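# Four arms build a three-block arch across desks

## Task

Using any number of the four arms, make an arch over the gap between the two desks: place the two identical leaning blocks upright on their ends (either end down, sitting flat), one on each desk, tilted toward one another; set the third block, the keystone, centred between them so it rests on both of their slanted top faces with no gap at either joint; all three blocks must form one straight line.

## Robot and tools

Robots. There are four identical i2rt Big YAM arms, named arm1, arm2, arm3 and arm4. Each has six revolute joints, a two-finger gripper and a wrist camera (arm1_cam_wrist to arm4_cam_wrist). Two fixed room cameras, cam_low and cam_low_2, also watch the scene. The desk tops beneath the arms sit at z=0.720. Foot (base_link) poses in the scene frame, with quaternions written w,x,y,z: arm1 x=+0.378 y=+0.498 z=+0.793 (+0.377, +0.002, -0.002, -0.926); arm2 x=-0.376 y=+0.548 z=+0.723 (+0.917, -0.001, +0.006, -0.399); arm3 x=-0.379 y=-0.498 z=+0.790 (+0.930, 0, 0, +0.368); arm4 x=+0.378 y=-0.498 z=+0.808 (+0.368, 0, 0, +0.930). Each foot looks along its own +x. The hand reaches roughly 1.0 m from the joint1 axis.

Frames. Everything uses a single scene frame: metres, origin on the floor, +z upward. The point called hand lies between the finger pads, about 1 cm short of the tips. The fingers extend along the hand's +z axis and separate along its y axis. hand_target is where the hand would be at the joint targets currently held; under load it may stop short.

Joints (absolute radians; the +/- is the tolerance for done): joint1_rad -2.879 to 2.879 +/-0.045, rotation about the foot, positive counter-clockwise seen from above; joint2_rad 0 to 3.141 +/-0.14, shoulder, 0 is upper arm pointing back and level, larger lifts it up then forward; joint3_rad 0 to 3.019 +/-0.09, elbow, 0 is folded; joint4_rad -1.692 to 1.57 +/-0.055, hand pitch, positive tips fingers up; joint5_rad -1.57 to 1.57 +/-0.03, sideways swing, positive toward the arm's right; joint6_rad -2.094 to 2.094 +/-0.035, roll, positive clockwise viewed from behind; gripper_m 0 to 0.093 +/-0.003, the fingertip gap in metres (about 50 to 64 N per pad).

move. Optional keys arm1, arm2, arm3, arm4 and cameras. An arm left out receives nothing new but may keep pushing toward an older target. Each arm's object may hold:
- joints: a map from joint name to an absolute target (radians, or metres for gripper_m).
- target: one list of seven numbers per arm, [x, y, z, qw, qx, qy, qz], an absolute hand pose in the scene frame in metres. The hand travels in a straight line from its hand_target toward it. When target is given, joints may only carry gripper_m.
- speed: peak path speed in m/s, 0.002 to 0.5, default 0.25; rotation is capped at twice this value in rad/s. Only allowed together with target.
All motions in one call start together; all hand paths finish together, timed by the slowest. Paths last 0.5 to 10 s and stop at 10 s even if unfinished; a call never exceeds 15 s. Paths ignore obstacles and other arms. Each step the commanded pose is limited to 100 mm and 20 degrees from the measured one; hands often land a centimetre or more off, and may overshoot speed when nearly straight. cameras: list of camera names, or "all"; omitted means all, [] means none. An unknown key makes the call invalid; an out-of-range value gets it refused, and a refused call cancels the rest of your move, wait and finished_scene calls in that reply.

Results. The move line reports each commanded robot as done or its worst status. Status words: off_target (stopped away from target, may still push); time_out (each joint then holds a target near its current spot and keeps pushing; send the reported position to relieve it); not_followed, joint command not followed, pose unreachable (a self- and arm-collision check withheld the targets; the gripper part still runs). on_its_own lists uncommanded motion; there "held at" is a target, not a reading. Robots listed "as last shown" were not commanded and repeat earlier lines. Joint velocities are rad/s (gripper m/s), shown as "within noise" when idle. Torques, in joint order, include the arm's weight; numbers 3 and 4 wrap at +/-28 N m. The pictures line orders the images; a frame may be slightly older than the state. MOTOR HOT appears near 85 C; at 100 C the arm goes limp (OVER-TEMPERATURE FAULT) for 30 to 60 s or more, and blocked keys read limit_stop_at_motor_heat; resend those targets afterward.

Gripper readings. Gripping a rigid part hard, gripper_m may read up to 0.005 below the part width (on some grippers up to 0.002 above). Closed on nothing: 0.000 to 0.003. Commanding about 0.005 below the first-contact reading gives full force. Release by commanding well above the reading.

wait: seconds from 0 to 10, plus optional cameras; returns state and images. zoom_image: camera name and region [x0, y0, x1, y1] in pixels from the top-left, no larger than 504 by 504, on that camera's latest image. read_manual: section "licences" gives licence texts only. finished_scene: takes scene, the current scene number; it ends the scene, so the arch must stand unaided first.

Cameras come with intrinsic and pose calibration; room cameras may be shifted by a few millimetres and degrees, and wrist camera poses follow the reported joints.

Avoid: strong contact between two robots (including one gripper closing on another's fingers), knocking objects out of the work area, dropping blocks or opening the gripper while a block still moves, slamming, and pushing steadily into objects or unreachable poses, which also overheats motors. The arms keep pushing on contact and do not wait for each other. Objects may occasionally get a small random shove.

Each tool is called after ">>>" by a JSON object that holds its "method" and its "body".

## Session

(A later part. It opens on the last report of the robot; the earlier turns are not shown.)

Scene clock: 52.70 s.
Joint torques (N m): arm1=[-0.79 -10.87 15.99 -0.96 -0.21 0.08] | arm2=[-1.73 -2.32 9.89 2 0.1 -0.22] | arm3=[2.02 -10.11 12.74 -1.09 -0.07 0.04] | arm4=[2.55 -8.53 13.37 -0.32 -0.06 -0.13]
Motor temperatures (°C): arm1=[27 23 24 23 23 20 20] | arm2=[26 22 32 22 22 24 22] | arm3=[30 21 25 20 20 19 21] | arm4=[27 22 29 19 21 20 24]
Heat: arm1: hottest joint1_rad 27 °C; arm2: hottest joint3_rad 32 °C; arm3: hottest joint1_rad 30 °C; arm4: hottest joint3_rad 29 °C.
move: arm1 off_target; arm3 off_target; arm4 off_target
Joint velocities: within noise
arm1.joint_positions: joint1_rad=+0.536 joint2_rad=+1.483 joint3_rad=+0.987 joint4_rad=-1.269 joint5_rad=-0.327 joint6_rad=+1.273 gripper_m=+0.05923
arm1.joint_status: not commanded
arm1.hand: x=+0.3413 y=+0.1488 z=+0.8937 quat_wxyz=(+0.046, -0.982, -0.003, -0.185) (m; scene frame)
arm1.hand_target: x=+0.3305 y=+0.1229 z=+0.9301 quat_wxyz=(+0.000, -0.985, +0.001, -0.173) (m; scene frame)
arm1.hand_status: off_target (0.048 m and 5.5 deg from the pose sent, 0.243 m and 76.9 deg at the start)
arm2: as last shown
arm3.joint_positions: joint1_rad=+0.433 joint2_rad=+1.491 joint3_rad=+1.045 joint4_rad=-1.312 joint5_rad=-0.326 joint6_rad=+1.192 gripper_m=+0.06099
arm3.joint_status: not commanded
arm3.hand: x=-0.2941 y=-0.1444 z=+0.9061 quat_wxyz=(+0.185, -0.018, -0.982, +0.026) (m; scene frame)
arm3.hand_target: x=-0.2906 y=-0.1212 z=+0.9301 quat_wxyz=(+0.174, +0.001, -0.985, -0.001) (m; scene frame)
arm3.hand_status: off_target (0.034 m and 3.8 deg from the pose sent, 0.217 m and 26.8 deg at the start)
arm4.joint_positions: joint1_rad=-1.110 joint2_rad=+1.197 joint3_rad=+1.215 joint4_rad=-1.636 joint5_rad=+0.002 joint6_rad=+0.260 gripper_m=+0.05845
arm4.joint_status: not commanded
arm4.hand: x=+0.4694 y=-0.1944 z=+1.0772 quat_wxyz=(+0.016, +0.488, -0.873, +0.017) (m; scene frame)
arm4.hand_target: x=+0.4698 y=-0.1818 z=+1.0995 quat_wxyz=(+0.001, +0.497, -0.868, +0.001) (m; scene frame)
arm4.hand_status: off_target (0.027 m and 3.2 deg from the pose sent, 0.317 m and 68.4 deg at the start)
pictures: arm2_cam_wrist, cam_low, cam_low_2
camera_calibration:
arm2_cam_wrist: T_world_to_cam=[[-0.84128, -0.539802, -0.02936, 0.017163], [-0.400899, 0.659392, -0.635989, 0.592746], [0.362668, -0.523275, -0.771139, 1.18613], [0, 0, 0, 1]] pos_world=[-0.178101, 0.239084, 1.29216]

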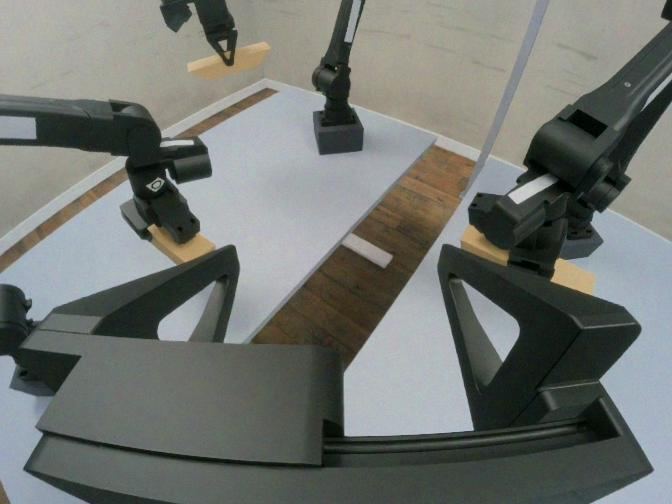

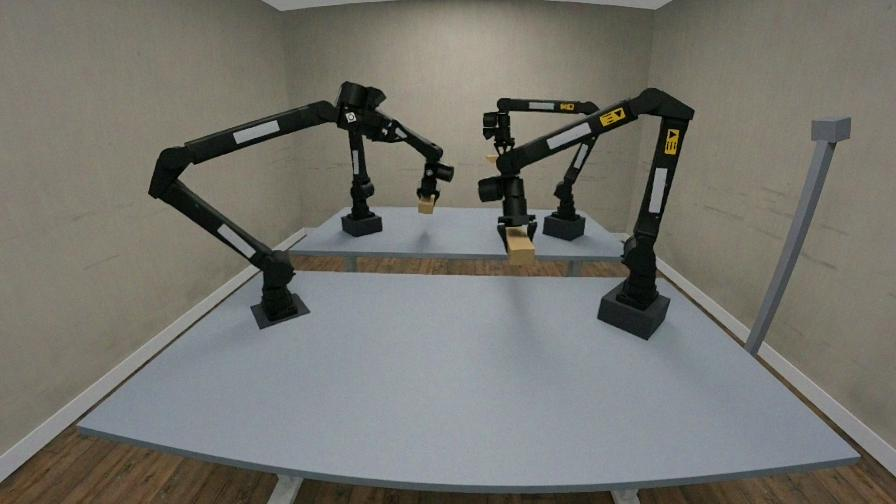

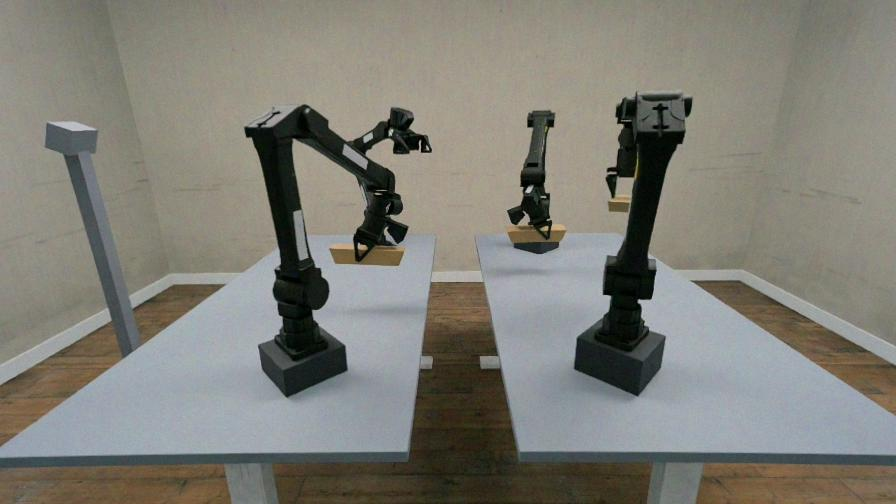

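>>> {"method": "move", "body": {"arm1": {"target":[0.215,-0.022,0.94,-0.03,-0.905,0.015,0.425],"speed":0.25}, "arm3": {"target":[-0.215,0.02,0.94,0.426,0.01,0.904,0.03],"speed":0.25}, "cameras": []}}

Scene clock: 57.57 s.
Joint torques (N m): arm1=[1.03 -13.1 16.8 0.28 1.28 -0.03] | arm2=[-1.67 -2.14 9.94 2.04 0.07 -0.21] | arm3=[2.02 -14.8 13.09 0.05 1.39 0.29] | arm4=[2.55 -8.53 13.33 -0.28 -0.05 -0.13]
Motor temperatures (°C): arm1=[27 23 26 23 23 20 20] | arm2=[26 22 32 22 22 24 22] | arm3=[29 21 26 20 20 19 22] | arm4=[27 22 32 19 21 20 25]
Heat: arm1: hottest joint1_rad 27 °C; arm2: hottest joint3_rad 32 °C; arm3: hottest joint1_rad 29 °C; arm4: hottest joint3_rad 32 °C.
move: arm1 off_target; arm3 off_target
Joint velocities: within noise
arm1.joint_positions: joint1_rad=+0.730 joint2_rad=+1.758 joint3_rad=+1.227 joint4_rad=-1.030 joint5_rad=+0.846 joint6_rad=+1.488 gripper_m=+0.05923
arm1.joint_status: not commanded
arm1.hand: x=+0.2158 y=+0.0173 z=+0.9022 quat_wxyz=(+0.025, -0.913, -0.005, +0.407) (m; scene frame)
arm1.hand_target: x=+0.2175 y=-0.0166 z=+0.9410 quat_wxyz=(-0.026, -0.907, +0.014, +0.420) (m; scene frame)
arm1.hand_status: off_target (0.055 m and 7.1 deg from the pose sent, 0.217 m and 72.2 deg at the start)
arm2, arm4: as last shown
arm3.joint_positions: joint1_rad=+0.747 joint2_rad=+1.747 joint3_rad=+1.235 joint4_rad=-1.026 joint5_rad=+0.846 joint6_rad=+1.462 gripper_m=+0.06099
arm3.joint_status: not commanded
arm3.hand: x=-0.2145 y=-0.0145 z=+0.9066 quat_wxyz=(-0.410, +0.010, -0.912, +0.022) (m; scene frame)
arm3.hand_target: x=-0.2173 y=+0.0156 z=+0.9406 quat_wxyz=(-0.421, -0.009, -0.907, -0.026) (m; scene frame)
arm3.hand_status: off_target (0.048 m and 6.7 deg from the pose sent, 0.186 m and 72.1 deg at the start)
arm4.hand_target: x=+0.4698 y=-0.1817 z=+1.0995 quat_wxyz=(+0.001, +0.497, -0.868, +0.001) (m; scene frame)
pictures: none
No camera images: "cameras" was empty.

>>> {"method": "move", "body": {"arm1": {"target":[0.125,-0.018,0.886,-0.042,-0.903,0.017,0.428],"speed":0.2}, "arm3": {"target":[-0.12,0.016,0.88,0.428,0.016,0.903,0.041],"speed":0.2}, "cameras": ["arm2_cam_wrist","cam_low","cam_low_2"]}}

>>> {"method": "zoom_image", "body": {"camera": "cam_low_2", "region": [390, 200, 550, 300]}}

>>> {"method": "zoom_image", "body": {"camera": "arm2_cam_wrist", "region": [220, 120, 500, 360]}}

Scene clock: 62.00 s.
Joint torques (N m): arm1=[0.5 -14.45 10.02 1.06 0.73 -0.16] | arm2=[-1.85 -2.55 9.88 2.04 0.1 -0.2] | arm3=[0.5 -16.56 7.54 0.9 0.76 0.02] | arm4=[2.61 -8.59 13.37 -0.27 -0.05 -0.14]
Motor temperatures (°C): arm1=[27 23 27 23 23 20 20] | arm2=[26 22 32 22 22 24 22] | arm3=[29 22 27 20 21 19 22] | arm4=[27 22 34 19 21 20 25]
Heat: arm1: hottest joint1_rad 27 °C; arm2: hottest joint3_rad 32 °C; arm3: hottest joint1_rad 29 °C; arm4: hottest joint3_rad 34 °C.
move: arm1 off_target; arm3 off_target
Joint velocities: within noise
arm1.joint_positions: joint1_rad=+0.563 joint2_rad=+1.828 joint3_rad=+1.202 joint4_rad=-0.635 joint5_rad=+0.829 joint6_rad=+1.231 gripper_m=+0.05923
arm1.joint_status: not commanded
arm1.hand: x=+0.1263 y=-0.0091 z=+0.8677 quat_wxyz=(-0.023, -0.907, +0.014, +0.419) (m; scene frame)
arm1.hand_target: x=+0.1252 y=-0.0180 z=+0.8858 quat_wxyz=(-0.044, -0.903, +0.020, +0.428) (m; scene frame)
arm1.hand_status: off_target (0.020 m and 2.4 deg from the pose sent, 0.099 m and 8.5 deg at the start)
arm2, arm4: as last shown
arm3.joint_positions: joint1_rad=+0.575 joint2_rad=+1.830 joint3_rad=+1.203 joint4_rad=-0.619 joint5_rad=+0.825 joint6_rad=+1.218 gripper_m=+0.06099
arm3.joint_status: not commanded
arm3.hand: x=-0.1222 y=+0.0097 z=+0.8644 quat_wxyz=(-0.421, -0.015, -0.907, -0.026) (m; scene frame)
arm3.hand_target: x=-0.1200 y=+0.0159 z=+0.8801 quat_wxyz=(-0.428, -0.019, -0.902, -0.042) (m; scene frame)
arm3.hand_status: off_target (0.017 m and 2.0 deg from the pose sent, 0.103 m and 8.2 deg at the start)
pictures: arm2_cam_wrist, cam_low, cam_low_2
camera_calibration:
arm2_cam_wrist: T_world_to_cam=[[-0.84128, -0.539802, -0.02936, 0.017163], [-0.400899, 0.659392, -0.635989, 0.592746], [0.362668, -0.523275, -0.771139, 1.18613], [0, 0, 0, 1]] pos_world=[-0.178101, 0.239084, 1.29216]

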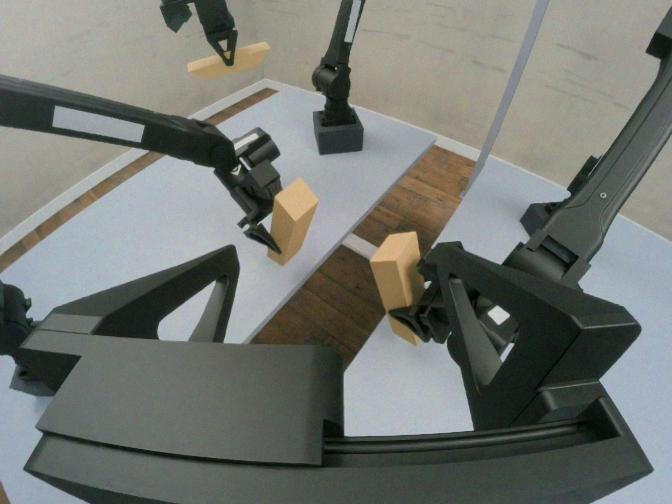

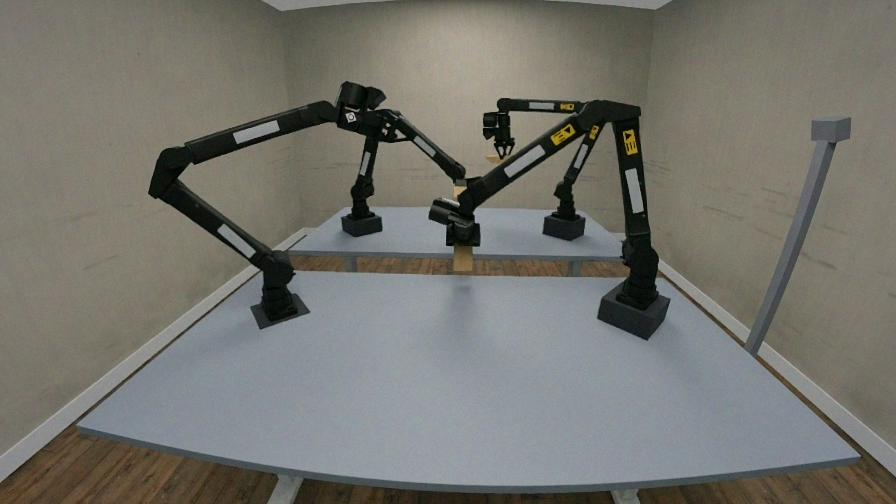

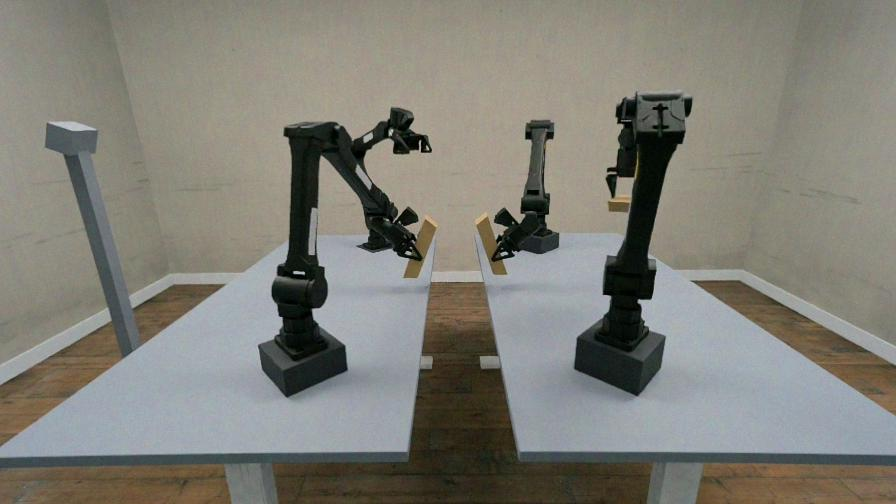

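Scaled by 3.150 from the camera's 896x504 image, which has a finer 1280x720 frame.

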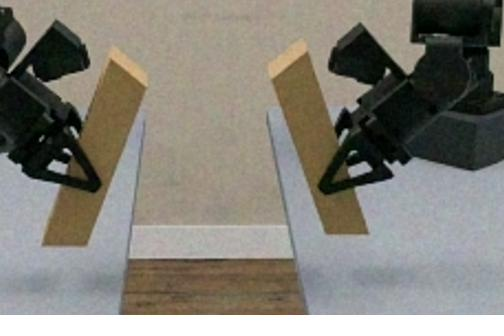

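Scaled by 1.800 from the camera's 672x504 image, which has a finer 960x720 frame.

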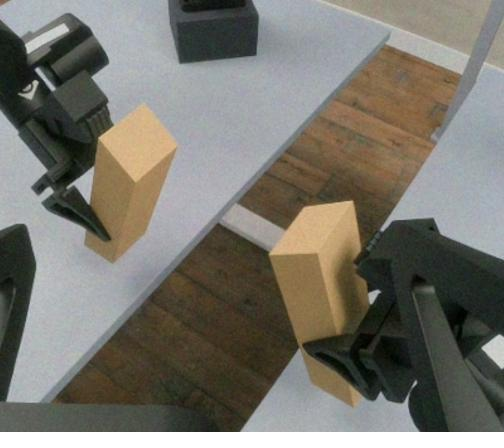

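>>> {"method": "move", "body": {"arm1": {"target":[0.121,-0.006,0.848,-0.035,-0.903,0.012,0.428],"speed":0.1}, "arm3": {"target":[-0.113,0.006,0.846,0.426,0.010,0.904,0.030],"speed":0.1}, "arm2": {"target":[-0.03,0.04,1.24,0.2661,0.444,0.844,-0.14],"speed":0.25}, "cameras": ["arm2_cam_wrist","cam_low_2"]}}

>>> {"method": "zoom_image", "body": {"camera": "cam_low_2", "region": [390, 200, 550, 300]}}

>>> {"method": "zoom_image", "body": {"camera": "arm2_cam_wrist", "region": [200, 90, 500, 330]}}

Scene clock: 71.60 s.
Joint torques (N m): arm1=[-0.67 -13.86 9.2 1.07 0.73 -0.16] | arm2=[-0.5 -14.27 13.09 0.64 0.09 -0.14] | arm3=[-0.44 -15.85 7.12 0.8 0.76 0.03] | arm4=[2.55 -8.59 13.37 -0.28 -0.05 -0.14]
Motor temperatures (°C): arm1=[27 23 27 23 23 20 21] | arm2=[26 22 33 22 22 24 22] | arm3=[29 23 27 20 21 19 22] | arm4=[27 22 38 19 21 20 25]
Heat: arm1: hottest joint1_rad 27 °C; arm2: hottest joint3_rad 33 °C; arm3: hottest joint1_rad 29 °C; arm4: hottest joint3_rad 38 °C.
move: arm1 off_target; arm2 off_target; arm3 off_target
Joint velocities: within noise
arm1.joint_positions: joint1_rad=+0.563 joint2_rad=+1.861 joint3_rad=+1.143 joint4_rad=-0.534 joint5_rad=+0.829 joint6_rad=+1.200 gripper_m=+0.05923
arm1.joint_status: not commanded
arm1.hand: x=+0.1285 y=-0.0004 z=+0.8351 quat_wxyz=(-0.021, -0.907, +0.002, +0.421) (m; scene frame)
arm1.hand_target: x=+0.1210 y=-0.0057 z=+0.8481 quat_wxyz=(-0.035, -0.903, +0.012, +0.429) (m; scene frame)
arm1.hand_status: off_target (0.016 m and 2.2 deg from the pose sent, 0.021 m and 1.7 deg at the start)
arm2.joint_positions: joint1_rad=-0.171 joint2_rad=+1.759 joint3_rad=+2.380 joint4_rad=-1.601 joint5_rad=-0.023 joint6_rad=+0.003 gripper_m=+0.09396
arm2.joint_status: not commanded
arm2.hand: x=-0.0352 y=+0.0406 z=+1.2258 quat_wxyz=(-0.256, -0.453, -0.844, +0.130) (m; scene frame)
arm2.hand_target: x=-0.0295 y=+0.0416 z=+1.2398 quat_wxyz=(-0.268, -0.442, -0.845, +0.138) (m; scene frame)
arm2.hand_status: off_target (0.015 m and 1.9 deg from the pose sent, 0.187 m and 37.0 deg at the start)
arm3.joint_positions: joint1_rad=+0.572 joint2_rad=+1.862 joint3_rad=+1.161 joint4_rad=-0.541 joint5_rad=+0.819 joint6_rad=+1.184 gripper_m=+0.06099
arm3.joint_status: not commanded
arm3.hand: x=-0.1227 y=+0.0038 z=+0.8361 quat_wxyz=(-0.419, -0.001, -0.908, -0.021) (m; scene frame)
arm3.hand_target: x=-0.1131 y=+0.0056 z=+0.8457 quat_wxyz=(-0.426, -0.010, -0.904, -0.029) (m; scene frame)
arm3.hand_status: off_target (0.014 m and 1.7 deg from the pose sent, 0.021 m and 1.0 deg at the start)
arm4: as last shown
pictures: arm2_cam_wrist, cam_low_2
camera_calibration:
arm2_cam_wrist: T_world_to_cam=[[-0.85235, -0.522964, 0.00277775, -0.0146534], [-0.522934, 0.852214, -0.0164463, -0.021793], [0.00623358, -0.0154706, -0.999861, 1.34473], [0, 0, 0, 1]] pos_world=[-0.0322687, 0.0317129, 1.34423]

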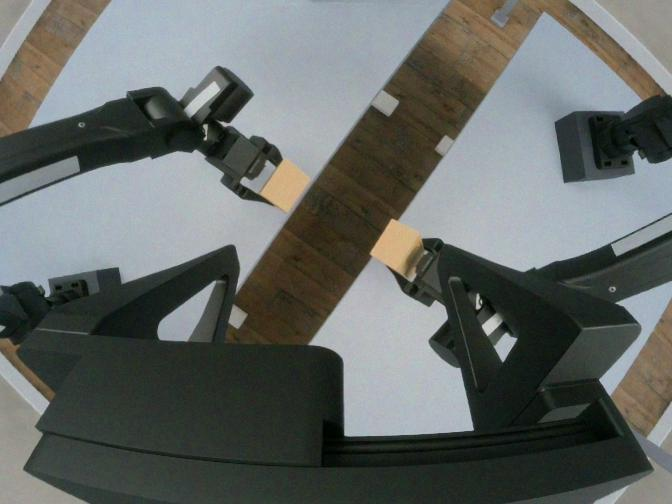

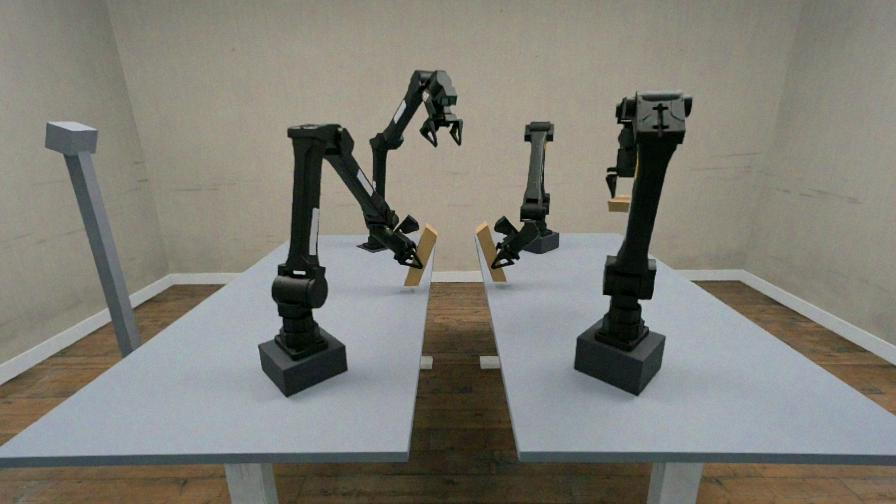

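Scaled by 3.150 from the camera's 896x504 image, which has a finer 1280x720 frame.

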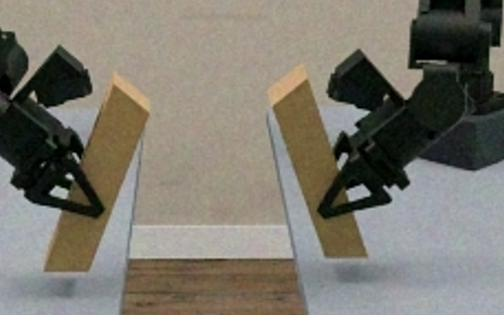

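Scaled by 1.680 from the camera's 672x504 image, which has a finer 960x720 frame.

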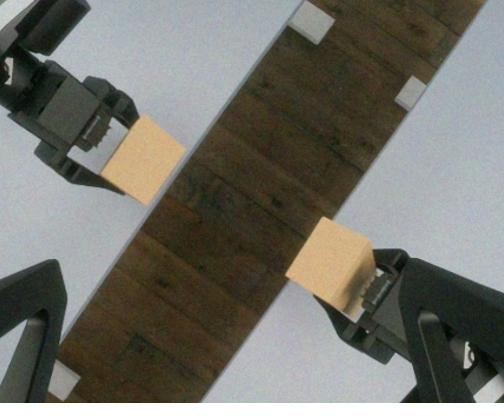

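>>> {"method": "move", "body": {"arm1": {"target":[0.119,-0.0115,0.830,-0.035,-0.9075,0.012,0.418],"speed":0.08}, "arm3": {"target":[-0.110,0.0115,0.829,0.434,0.010,0.900,0.030],"speed":0.08}, "cameras": ["arm2_cam_wrist","cam_low_2"]}}

>>> {"method": "zoom_image", "body": {"camera": "cam_low_2", "region": [390, 200, 550, 300]}}

>>> {"method": "zoom_image", "body": {"camera": "arm2_cam_wrist", "region": [230, 130, 450, 310]}}

Scene clock: 78.43 s.
Joint torques (N m): arm1=[-1.03 -14.27 9.95 1.02 0.72 -0.12] | arm2=[-0.09 -14.27 13.16 0.61 0.08 -0.17] | arm3=[-0.44 -16.56 7.13 0.85 1.31 0.08] | arm4=[2.61 -8.59 13.35 -0.27 -0.05 -0.13]
Motor temperatures (°C): arm1=[27 23 27 23 23 20 21] | arm2=[26 23 35 22 22 24 22] | arm3=[29 24 27 20 21 19 22] | arm4=[27 22 39 19 21 20 25]
Heat: arm1: hottest joint1_rad 27 °C; arm2: hottest joint3_rad 35 °C; arm3: hottest joint1_rad 29 °C; arm4: hottest joint3_rad 39 °C.
move: arm1 off_target; arm3 off_target
Joint velocities: within noise
arm1.joint_positions: joint1_rad=+0.561 joint2_rad=+1.903 joint3_rad=+1.143 joint4_rad=-0.513 joint5_rad=+0.806 joint6_rad=+1.194 gripper_m=+0.05923
arm1.joint_status: not commanded
arm1.hand: x=+0.1304 y=-0.0013 z=+0.8120 quat_wxyz=(-0.014, -0.912, -0.006, +0.409) (m; scene frame)
arm1.hand_target: x=+0.1191 y=-0.0109 z=+0.8303 quat_wxyz=(-0.034, -0.908, +0.010, +0.418) (m; scene frame)
arm1.hand_status: off_target (0.024 m and 3.3 deg from the pose sent, 0.015 m and 2.0 deg at the start)
arm2, arm4: as last shown
arm2.hand_target: x=-0.0295 y=+0.0416 z=+1.2399 quat_wxyz=(-0.268, -0.442, -0.845, +0.138) (m; scene frame)
arm3.joint_positions: joint1_rad=+0.572 joint2_rad=+1.910 joint3_rad=+1.161 joint4_rad=-0.490 joint5_rad=+0.823 joint6_rad=+1.178 gripper_m=+0.06099
arm3.joint_status: not commanded
arm3.hand: x=-0.1211 y=+0.0080 z=+0.8145 quat_wxyz=(-0.422, +0.001, -0.907, -0.020) (m; scene frame)
arm3.hand_target: x=-0.1101 y=+0.0112 z=+0.8290 quat_wxyz=(-0.434, -0.010, -0.900, -0.030) (m; scene frame)
arm3.hand_status: off_target (0.019 m and 2.3 deg from the pose sent, 0.016 m and 2.4 deg at the start)
pictures: arm2_cam_wrist, cam_low_2
camera_calibration:
arm2_cam_wrist: T_world_to_cam=[[-0.85235, -0.522964, 0.00277775, -0.0146534], [-0.522934, 0.852214, -0.0164463, -0.021793], [0.00623358, -0.0154706, -0.999861, 1.34473], [0, 0, 0, 1]] pos_world=[-0.0322687, 0.0317129, 1.34423]

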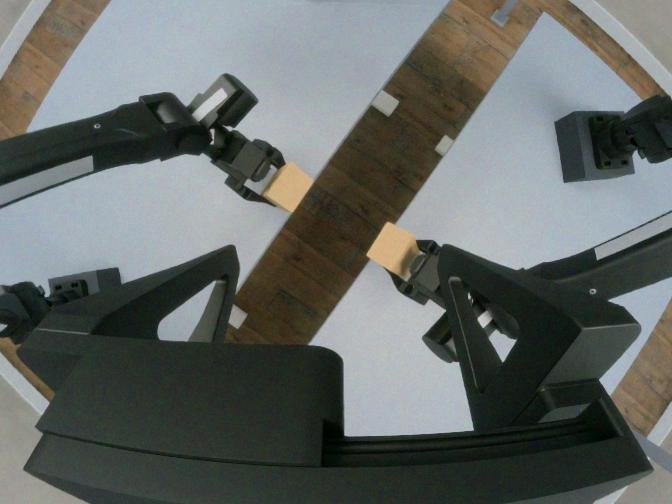

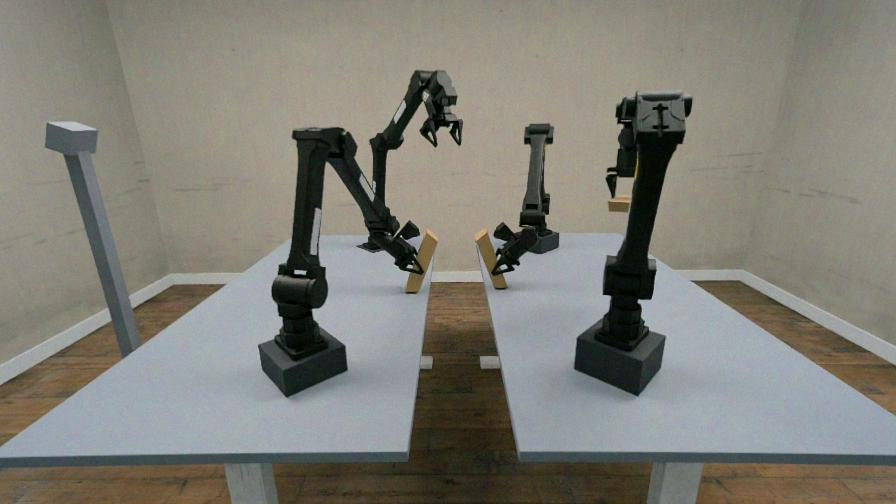

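Scaled by 3.150 from the camera's 896x504 image, which has a finer 1280x720 frame.

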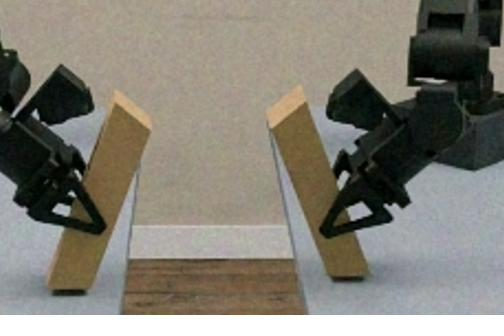

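Scaled by 2.291 from the camera's 672x504 image, which has a finer 960x720 frame.

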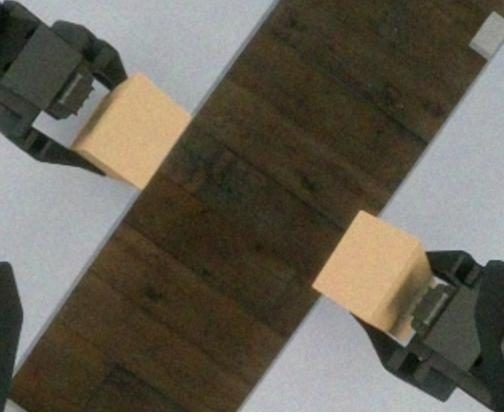

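>>> {"method": "zoom_image", "body": {"camera": "cam_low_2", "region": [400, 220, 460, 300]}}

>>> {"method": "zoom_image", "body": {"camera": "cam_low_2", "region": [470, 220, 530, 300]}}

Scaled by 6.300 from the camera's 896x504 image, which has a finer 1280x720 frame.

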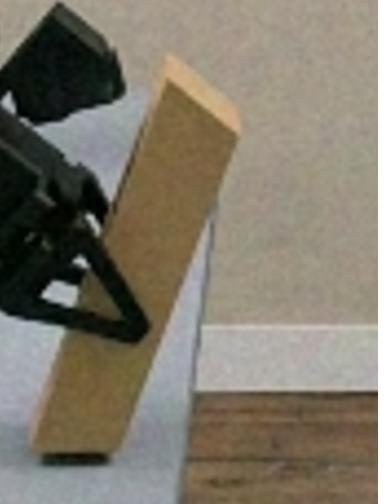

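Scaled by 6.300 from the camera's 896x504 image, which has a finer 1280x720 frame.

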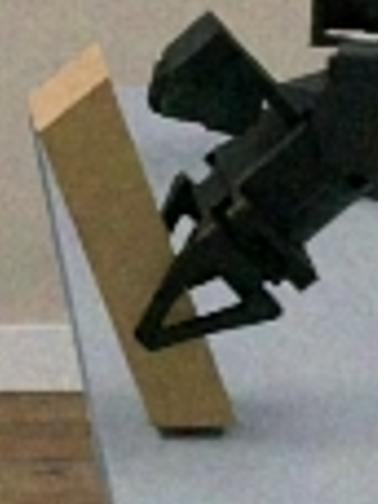

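>>> {"method": "move", "body": {"cameras": ["cam_low","cam_low_2","arm1_cam_wrist","arm3_cam_wrist"]}}

>>> {"method": "zoom_image", "body": {"camera": "cam_low", "region": [400, 170, 540, 310]}}

Scene clock: 82.57 s.
Joint torques (N m): arm1=[-1.08 -14.21 9.92 1.07 0.73 -0.12] | arm2=[-0.26 -14.1 13.19 0.64 0.1 -0.15] | arm3=[-0.5 -16.44 7.16 0.87 1.3 0.04] | arm4=[2.61 -8.53 13.35 -0.27 -0.05 -0.13]
Motor temperatures (°C): arm1=[27 24 27 23 24 20 21] | arm2=[26 23 36 22 22 24 22] | arm3=[29 25 27 20 22 19 23] | arm4=[27 22 41 19 21 20 25]
Heat: arm1: hottest joint1_rad 27 °C; arm2: hottest joint3_rad 36 °C; arm3: hottest joint1_rad 29 °C; arm4: hottest joint3_rad 41 °C.
Joint velocities: within noise
arm1.joint_positions: joint1_rad=+0.561 joint2_rad=+1.903 joint3_rad=+1.143 joint4_rad=-0.513 joint5_rad=+0.806 joint6_rad=+1.194 gripper_m=+0.05923
arm1.joint_status: not commanded
arm1.hand: x=+0.1304 y=-0.0013 z=+0.8120 quat_wxyz=(-0.014, -0.912, -0.006, +0.409) (m; scene frame)
arm1.hand_target: x=+0.1191 y=-0.0109 z=+0.8303 quat_wxyz=(-0.034, -0.908, +0.010, +0.418) (m; scene frame)
arm1.hand_status: off_target (0.024 m and 3.3 deg from the pose sent, 0.015 m and 2.0 deg at the start)
arm2.joint_positions: joint1_rad=-0.171 joint2_rad=+1.759 joint3_rad=+2.380 joint4_rad=-1.601 joint5_rad=-0.023 joint6_rad=+0.003 gripper_m=+0.09396
arm2.joint_status: not commanded
arm2.hand: x=-0.0352 y=+0.0406 z=+1.2258 quat_wxyz=(-0.256, -0.453, -0.844, +0.130) (m; scene frame)
arm2.hand_target: x=-0.0295 y=+0.0416 z=+1.2399 quat_wxyz=(-0.268, -0.442, -0.845, +0.138) (m; scene frame)
arm2.hand_status: not commanded
arm3.joint_positions: joint1_rad=+0.572 joint2_rad=+1.910 joint3_rad=+1.161 joint4_rad=-0.490 joint5_rad=+0.823 joint6_rad=+1.178 gripper_m=+0.06099
arm3.joint_status: not commanded
arm3.hand: x=-0.1211 y=+0.0080 z=+0.8145 quat_wxyz=(-0.422, +0.001, -0.907, -0.020) (m; scene frame)
arm3.hand_target: x=-0.1101 y=+0.0112 z=+0.8290 quat_wxyz=(-0.434, -0.010, -0.900, -0.030) (m; scene frame)
arm3.hand_status: off_target (0.019 m and 2.3 deg from the pose sent, 0.016 m and 2.4 deg at the start)
arm4.joint_positions: joint1_rad=-1.110 joint2_rad=+1.197 joint3_rad=+1.215 joint4_rad=-1.636 joint5_rad=+0.002 joint6_rad=+0.260 gripper_m=+0.05845
arm4.joint_status: not commanded
arm4.hand: x=+0.4694 y=-0.1944 z=+1.0772 quat_wxyz=(+0.016, +0.488, -0.873, +0.017) (m; scene frame)
arm4.hand_target: x=+0.4698 y=-0.1817 z=+1.0995 quat_wxyz=(+0.001, +0.497, -0.868, +0.001) (m; scene frame)
arm4.hand_status: not commanded
pictures: arm1_cam_wrist, arm3_cam_wrist, cam_low, cam_low_2
camera_calibration:
arm1_cam_wrist: T_world_to_cam=[[-0.0153518, 0.998296, -0.0562971, 0.0517381], [0.984354, 0.00520512, -0.176126, 0.0145323], [-0.175533, -0.0581201, -0.982756, 0.942578], [0, 0, 0, 1]] pos_world=[0.151943, 0.00305717, 0.931797]
arm3_cam_wrist: T_world_to_cam=[[0.00599865, -0.999406, -0.0339229, 0.0360395], [-0.971098, 0.00227243, -0.238669, 0.0799836], [0.238605, 0.0343742, -0.970508, 0.942427], [0, 0, 0, 1]] pos_world=[-0.147412, 0.00344116, 0.934945]

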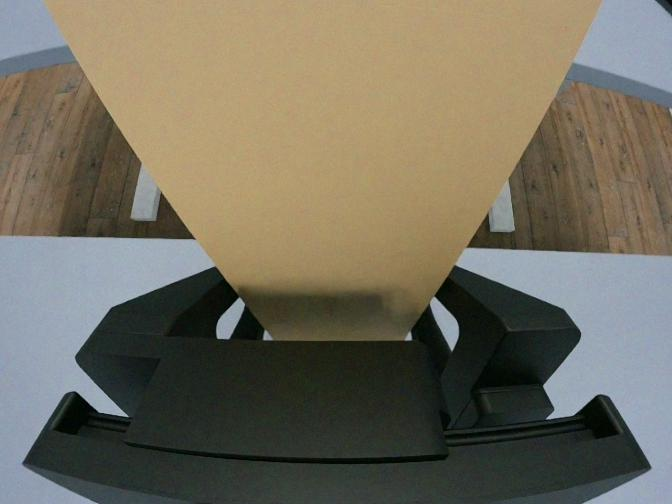

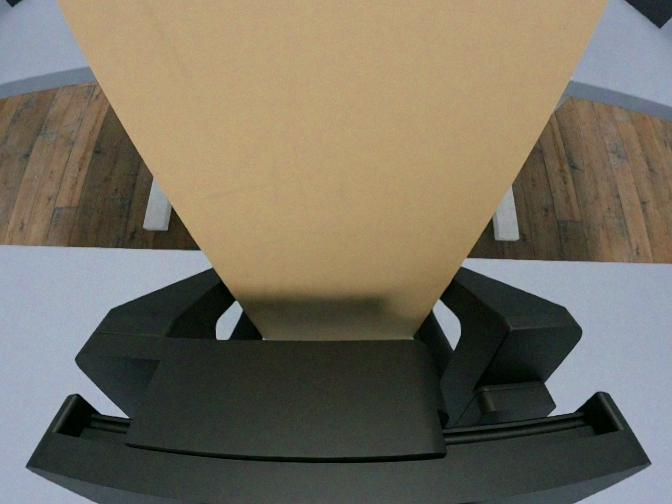

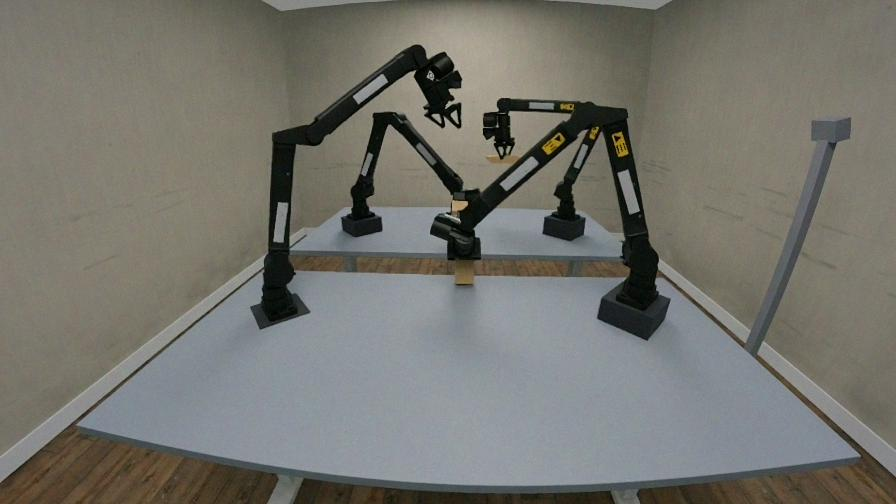

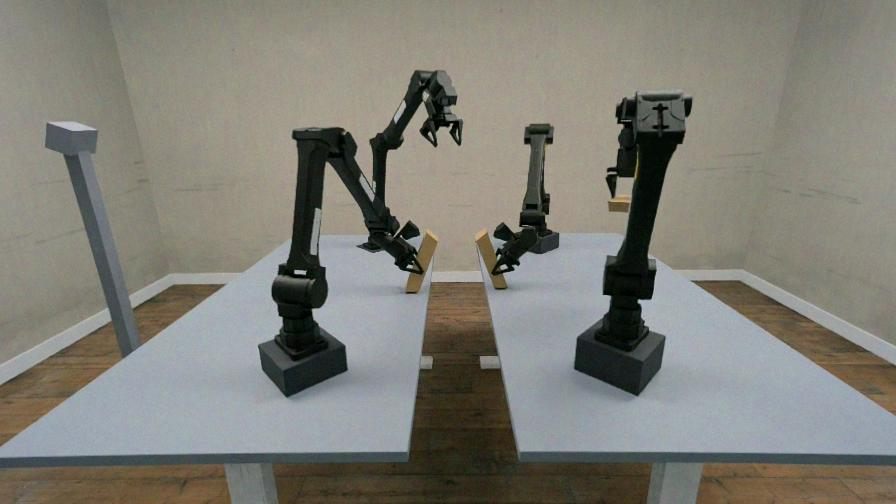

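Scaled by 3.600 from the camera's 896x504 image, which has a finer 1280x720 frame.

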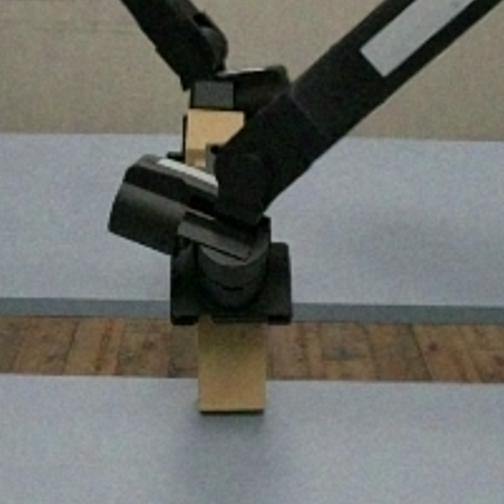

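>>> {"method": "move", "body": {"cameras": ["arm2_cam_wrist"]}}

>>> {"method": "zoom_image", "body": {"camera": "arm2_cam_wrist", "region": [240, 140, 330, 220]}}

>>> {"method": "zoom_image", "body": {"camera": "arm2_cam_wrist", "region": [355, 205, 445, 285]}}

Scene clock: 89.37 s.
Joint torques (N m): arm1=[-1.03 -14.21 9.89 1.03 0.72 -0.13] | arm2=[-0.09 -14.27 13.16 0.58 0.09 -0.16] | arm3=[-0.5 -16.5 7.09 0.83 1.29 0.03] | arm4=[2.61 -8.59 13.35 -0.28 -0.05 -0.14]
Motor temperatures (°C): arm1=[27 24 27 23 24 20 21] | arm2=[26 23 37 22 22 24 22] | arm3=[29 25 26 20 22 19 23] | arm4=[27 22 42 19 21 20 26]
Heat: arm1: hottest joint1_rad 27 °C; arm2: hottest joint3_rad 37 °C; arm3: hottest joint1_rad 29 °C; arm4: hottest joint3_rad 42 °C.
Joint velocities: within noise
arm1.joint_positions: joint1_rad=+0.561 joint2_rad=+1.903 joint3_rad=+1.143 joint4_rad=-0.513 joint5_rad=+0.806 joint6_rad=+1.194 gripper_m=+0.05923
arm1.joint_status: not commanded
arm1.hand: x=+0.1304 y=-0.0013 z=+0.8120 quat_wxyz=(-0.014, -0.912, -0.006, +0.409) (m; scene frame)
arm1.hand_target: x=+0.1191 y=-0.0109 z=+0.8303 quat_wxyz=(-0.034, -0.908, +0.010, +0.418) (m; scene frame)
arm1.hand_status: off_target (0.024 m and 3.3 deg from the pose sent, 0.015 m and 2.0 deg at the start)
arm2.joint_positions: joint1_rad=-0.171 joint2_rad=+1.759 joint3_rad=+2.380 joint4_rad=-1.601 joint5_rad=-0.021 joint6_rad=+0.003 gripper_m=+0.09396
arm2.joint_status: not commanded
arm2.hand: x=-0.0354 y=+0.0404 z=+1.2258 quat_wxyz=(-0.256, -0.453, -0.844, +0.131) (m; scene frame)
arm2.hand_target: x=-0.0297 y=+0.0414 z=+1.2399 quat_wxyz=(-0.267, -0.442, -0.845, +0.139) (m; scene frame)
arm2.hand_status: not commanded
arm3.joint_positions: joint1_rad=+0.572 joint2_rad=+1.910 joint3_rad=+1.161 joint4_rad=-0.490 joint5_rad=+0.823 joint6_rad=+1.178 gripper_m=+0.06099
arm3.joint_status: not commanded
arm3.hand: x=-0.1211 y=+0.0080 z=+0.8145 quat_wxyz=(-0.422, +0.001, -0.907, -0.020) (m; scene frame)
arm3.hand_target: x=-0.1101 y=+0.0112 z=+0.8290 quat_wxyz=(-0.434, -0.010, -0.900, -0.030) (m; scene frame)
arm3.hand_status: off_target (0.019 m and 2.3 deg from the pose sent, 0.016 m and 2.4 deg at the start)
arm4.joint_positions: joint1_rad=-1.110 joint2_rad=+1.197 joint3_rad=+1.215 joint4_rad=-1.636 joint5_rad=+0.002 joint6_rad=+0.260 gripper_m=+0.05845
arm4.joint_status: not commanded
arm4.hand: x=+0.4694 y=-0.1944 z=+1.0772 quat_wxyz=(+0.016, +0.488, -0.873, +0.017) (m; scene frame)
arm4.hand_target: x=+0.4698 y=-0.1817 z=+1.0995 quat_wxyz=(+0.001, +0.497, -0.868, +0.001) (m; scene frame)
arm4.hand_status: not commanded
pictures: arm2_cam_wrist
camera_calibration:
arm2_cam_wrist: T_world_to_cam=[[-0.852811, -0.522203, 0.00411802, -0.0166373], [-0.522195, 0.852668, -0.0164542, -0.0217404], [0.00508113, -0.0161827, -0.999856, 1.34471], [0, 0, 0, 1]] pos_world=[-0.0323738, 0.0316103, 1.34423]

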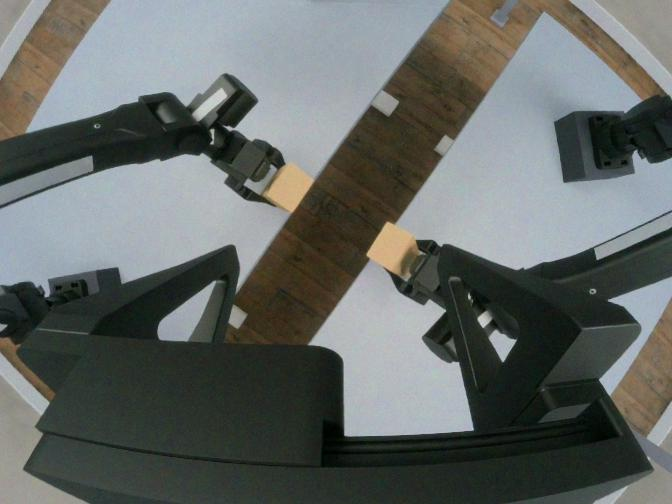

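Scaled by 5.600 from the camera's 672x504 image, which has a finer 960x720 frame.

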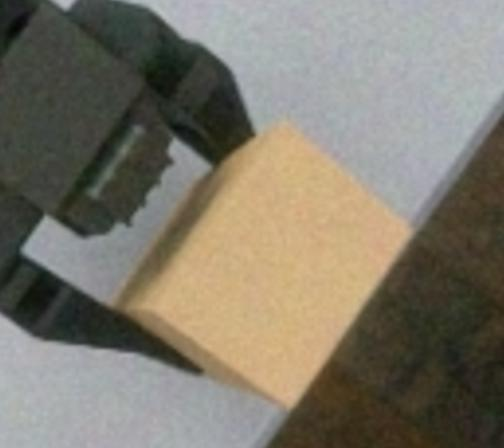

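Scaled by 5.600 from the camera's 672x504 image, which has a finer 960x720 frame.

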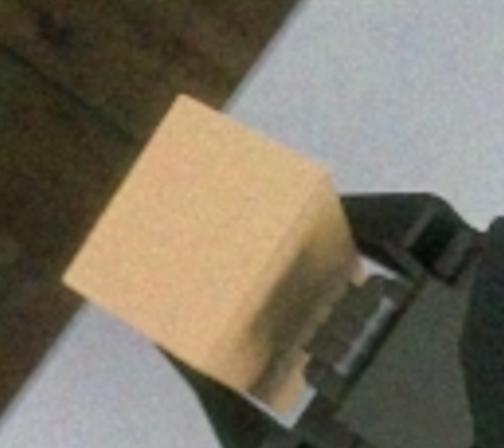

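>>> {"method": "move", "body": {"arm1": {"target":[0.119,-0.0175,0.823,-0.0548,-0.9067,0.0211,0.4177],"speed":0.06}, "arm3": {"target":[-0.110,0.0145,0.822,0.438,0.010,0.898,0.030],"speed":0.06}, "cameras": ["arm2_cam_wrist","cam_low_2"]}}

>>> {"method": "zoom_image", "body": {"camera": "cam_low_2", "region": [400, 220, 460, 300]}}

>>> {"method": "zoom_image", "body": {"camera": "cam_low_2", "region": [470, 220, 530, 300]}}

>>> {"method": "zoom_image", "body": {"camera": "arm2_cam_wrist", "region": [240, 140, 450, 300]}}

Scene clock: 98.80 s.
Joint torques (N m): arm1=[-0.97 -13.92 9.09 1.13 0.69 -0.01] | arm2=[-0.5 -14.1 13.16 0.59 0.09 -0.16] | arm3=[-0.09 -16.15 7.28 0.77 1.3 0.06] | arm4=[2.55 -8.59 13.35 -0.29 -0.04 -0.13]
Motor temperatures (°C): arm1=[27 24 27 23 24 20 21] | arm2=[26 23 39 22 22 24 22] | arm3=[29 26 26 20 23 19 23] | arm4=[27 22 44 19 21 20 26]
Heat: arm1: hottest joint1_rad 27 °C; arm2: hottest joint3_rad 39 °C; arm3: hottest joint1_rad 29 °C; arm4: hottest joint3_rad 44 °C.
move: arm1 off_target; arm3 off_target
Joint velocities: within noise
arm1.joint_positions: joint1_rad=+0.561 joint2_rad=+1.912 joint3_rad=+1.143 joint4_rad=-0.454 joint5_rad=+0.796 joint6_rad=+1.200 gripper_m=+0.05923
arm1.joint_status: not commanded
arm1.hand: x=+0.1293 y=-0.0114 z=+0.8093 quat_wxyz=(-0.039, -0.912, +0.006, +0.409) (m; scene frame)
arm1.hand_target: x=+0.1192 y=-0.0172 z=+0.8230 quat_wxyz=(-0.056, -0.907, +0.024, +0.417) (m; scene frame)
arm1.hand_status: off_target (0.018 m and 2.8 deg from the pose sent, 0.023 m and 5.7 deg at the start)
arm2, arm4: as last shown
arm3.joint_positions: joint1_rad=+0.572 joint2_rad=+1.926 joint3_rad=+1.161 joint4_rad=-0.472 joint5_rad=+0.831 joint6_rad=+1.178 gripper_m=+0.06099
arm3.joint_status: not commanded
arm3.hand: x=-0.1200 y=+0.0089 z=+0.8079 quat_wxyz=(-0.425, -0.001, -0.905, -0.019) (m; scene frame)
arm3.hand_target: x=-0.1102 y=+0.0143 z=+0.8221 quat_wxyz=(-0.438, -0.010, -0.899, -0.030) (m; scene frame)
arm3.hand_status: off_target (0.018 m and 2.3 deg from the pose sent, 0.015 m and 2.7 deg at the start)
pictures: arm2_cam_wrist, cam_low_2
camera_calibration:
arm2_cam_wrist: T_world_to_cam=[[-0.852811, -0.522203, 0.00411802, -0.0166373], [-0.522195, 0.852668, -0.0164542, -0.0217404], [0.00508113, -0.0161827, -0.999856, 1.34471], [0, 0, 0, 1]] pos_world=[-0.0323738, 0.0316103, 1.34423]

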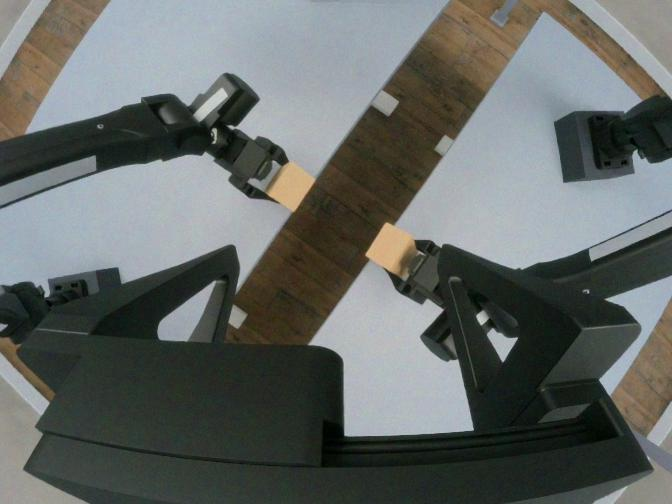

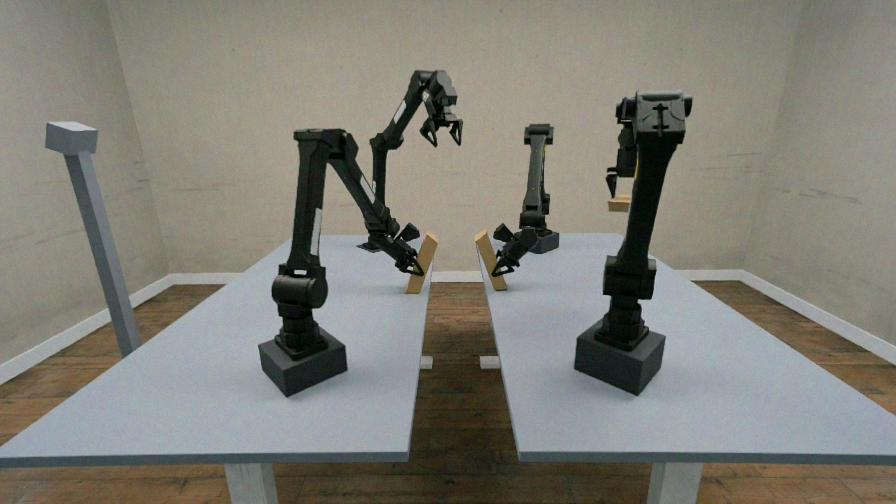

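Scaled by 6.300 from the camera's 896x504 image, which has a finer 1280x720 frame.

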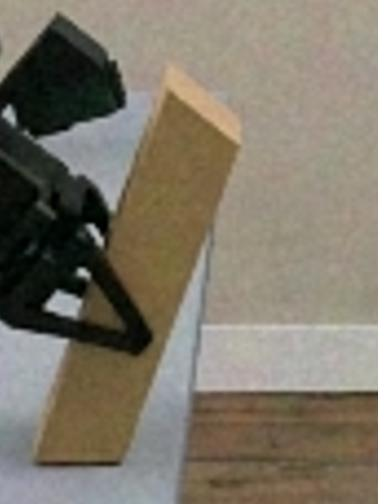

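Scaled by 6.300 from the camera's 896x504 image, which has a finer 1280x720 frame.

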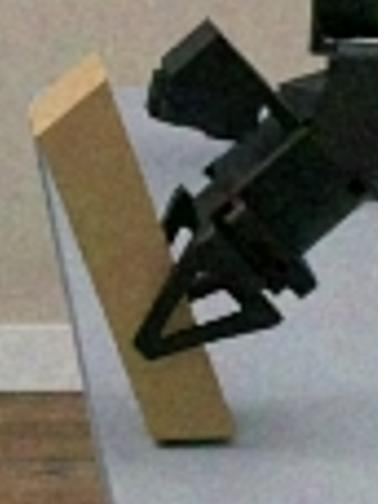

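Scaled by 2.400 from the camera's 672x504 image, which has a finer 960x720 frame.

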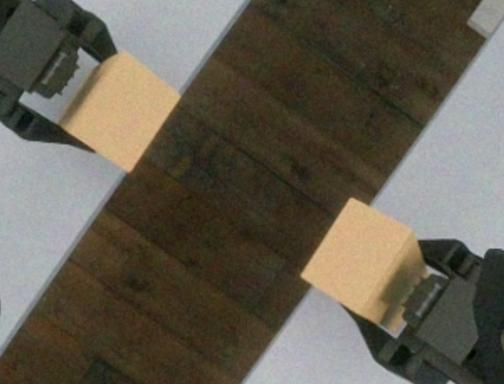

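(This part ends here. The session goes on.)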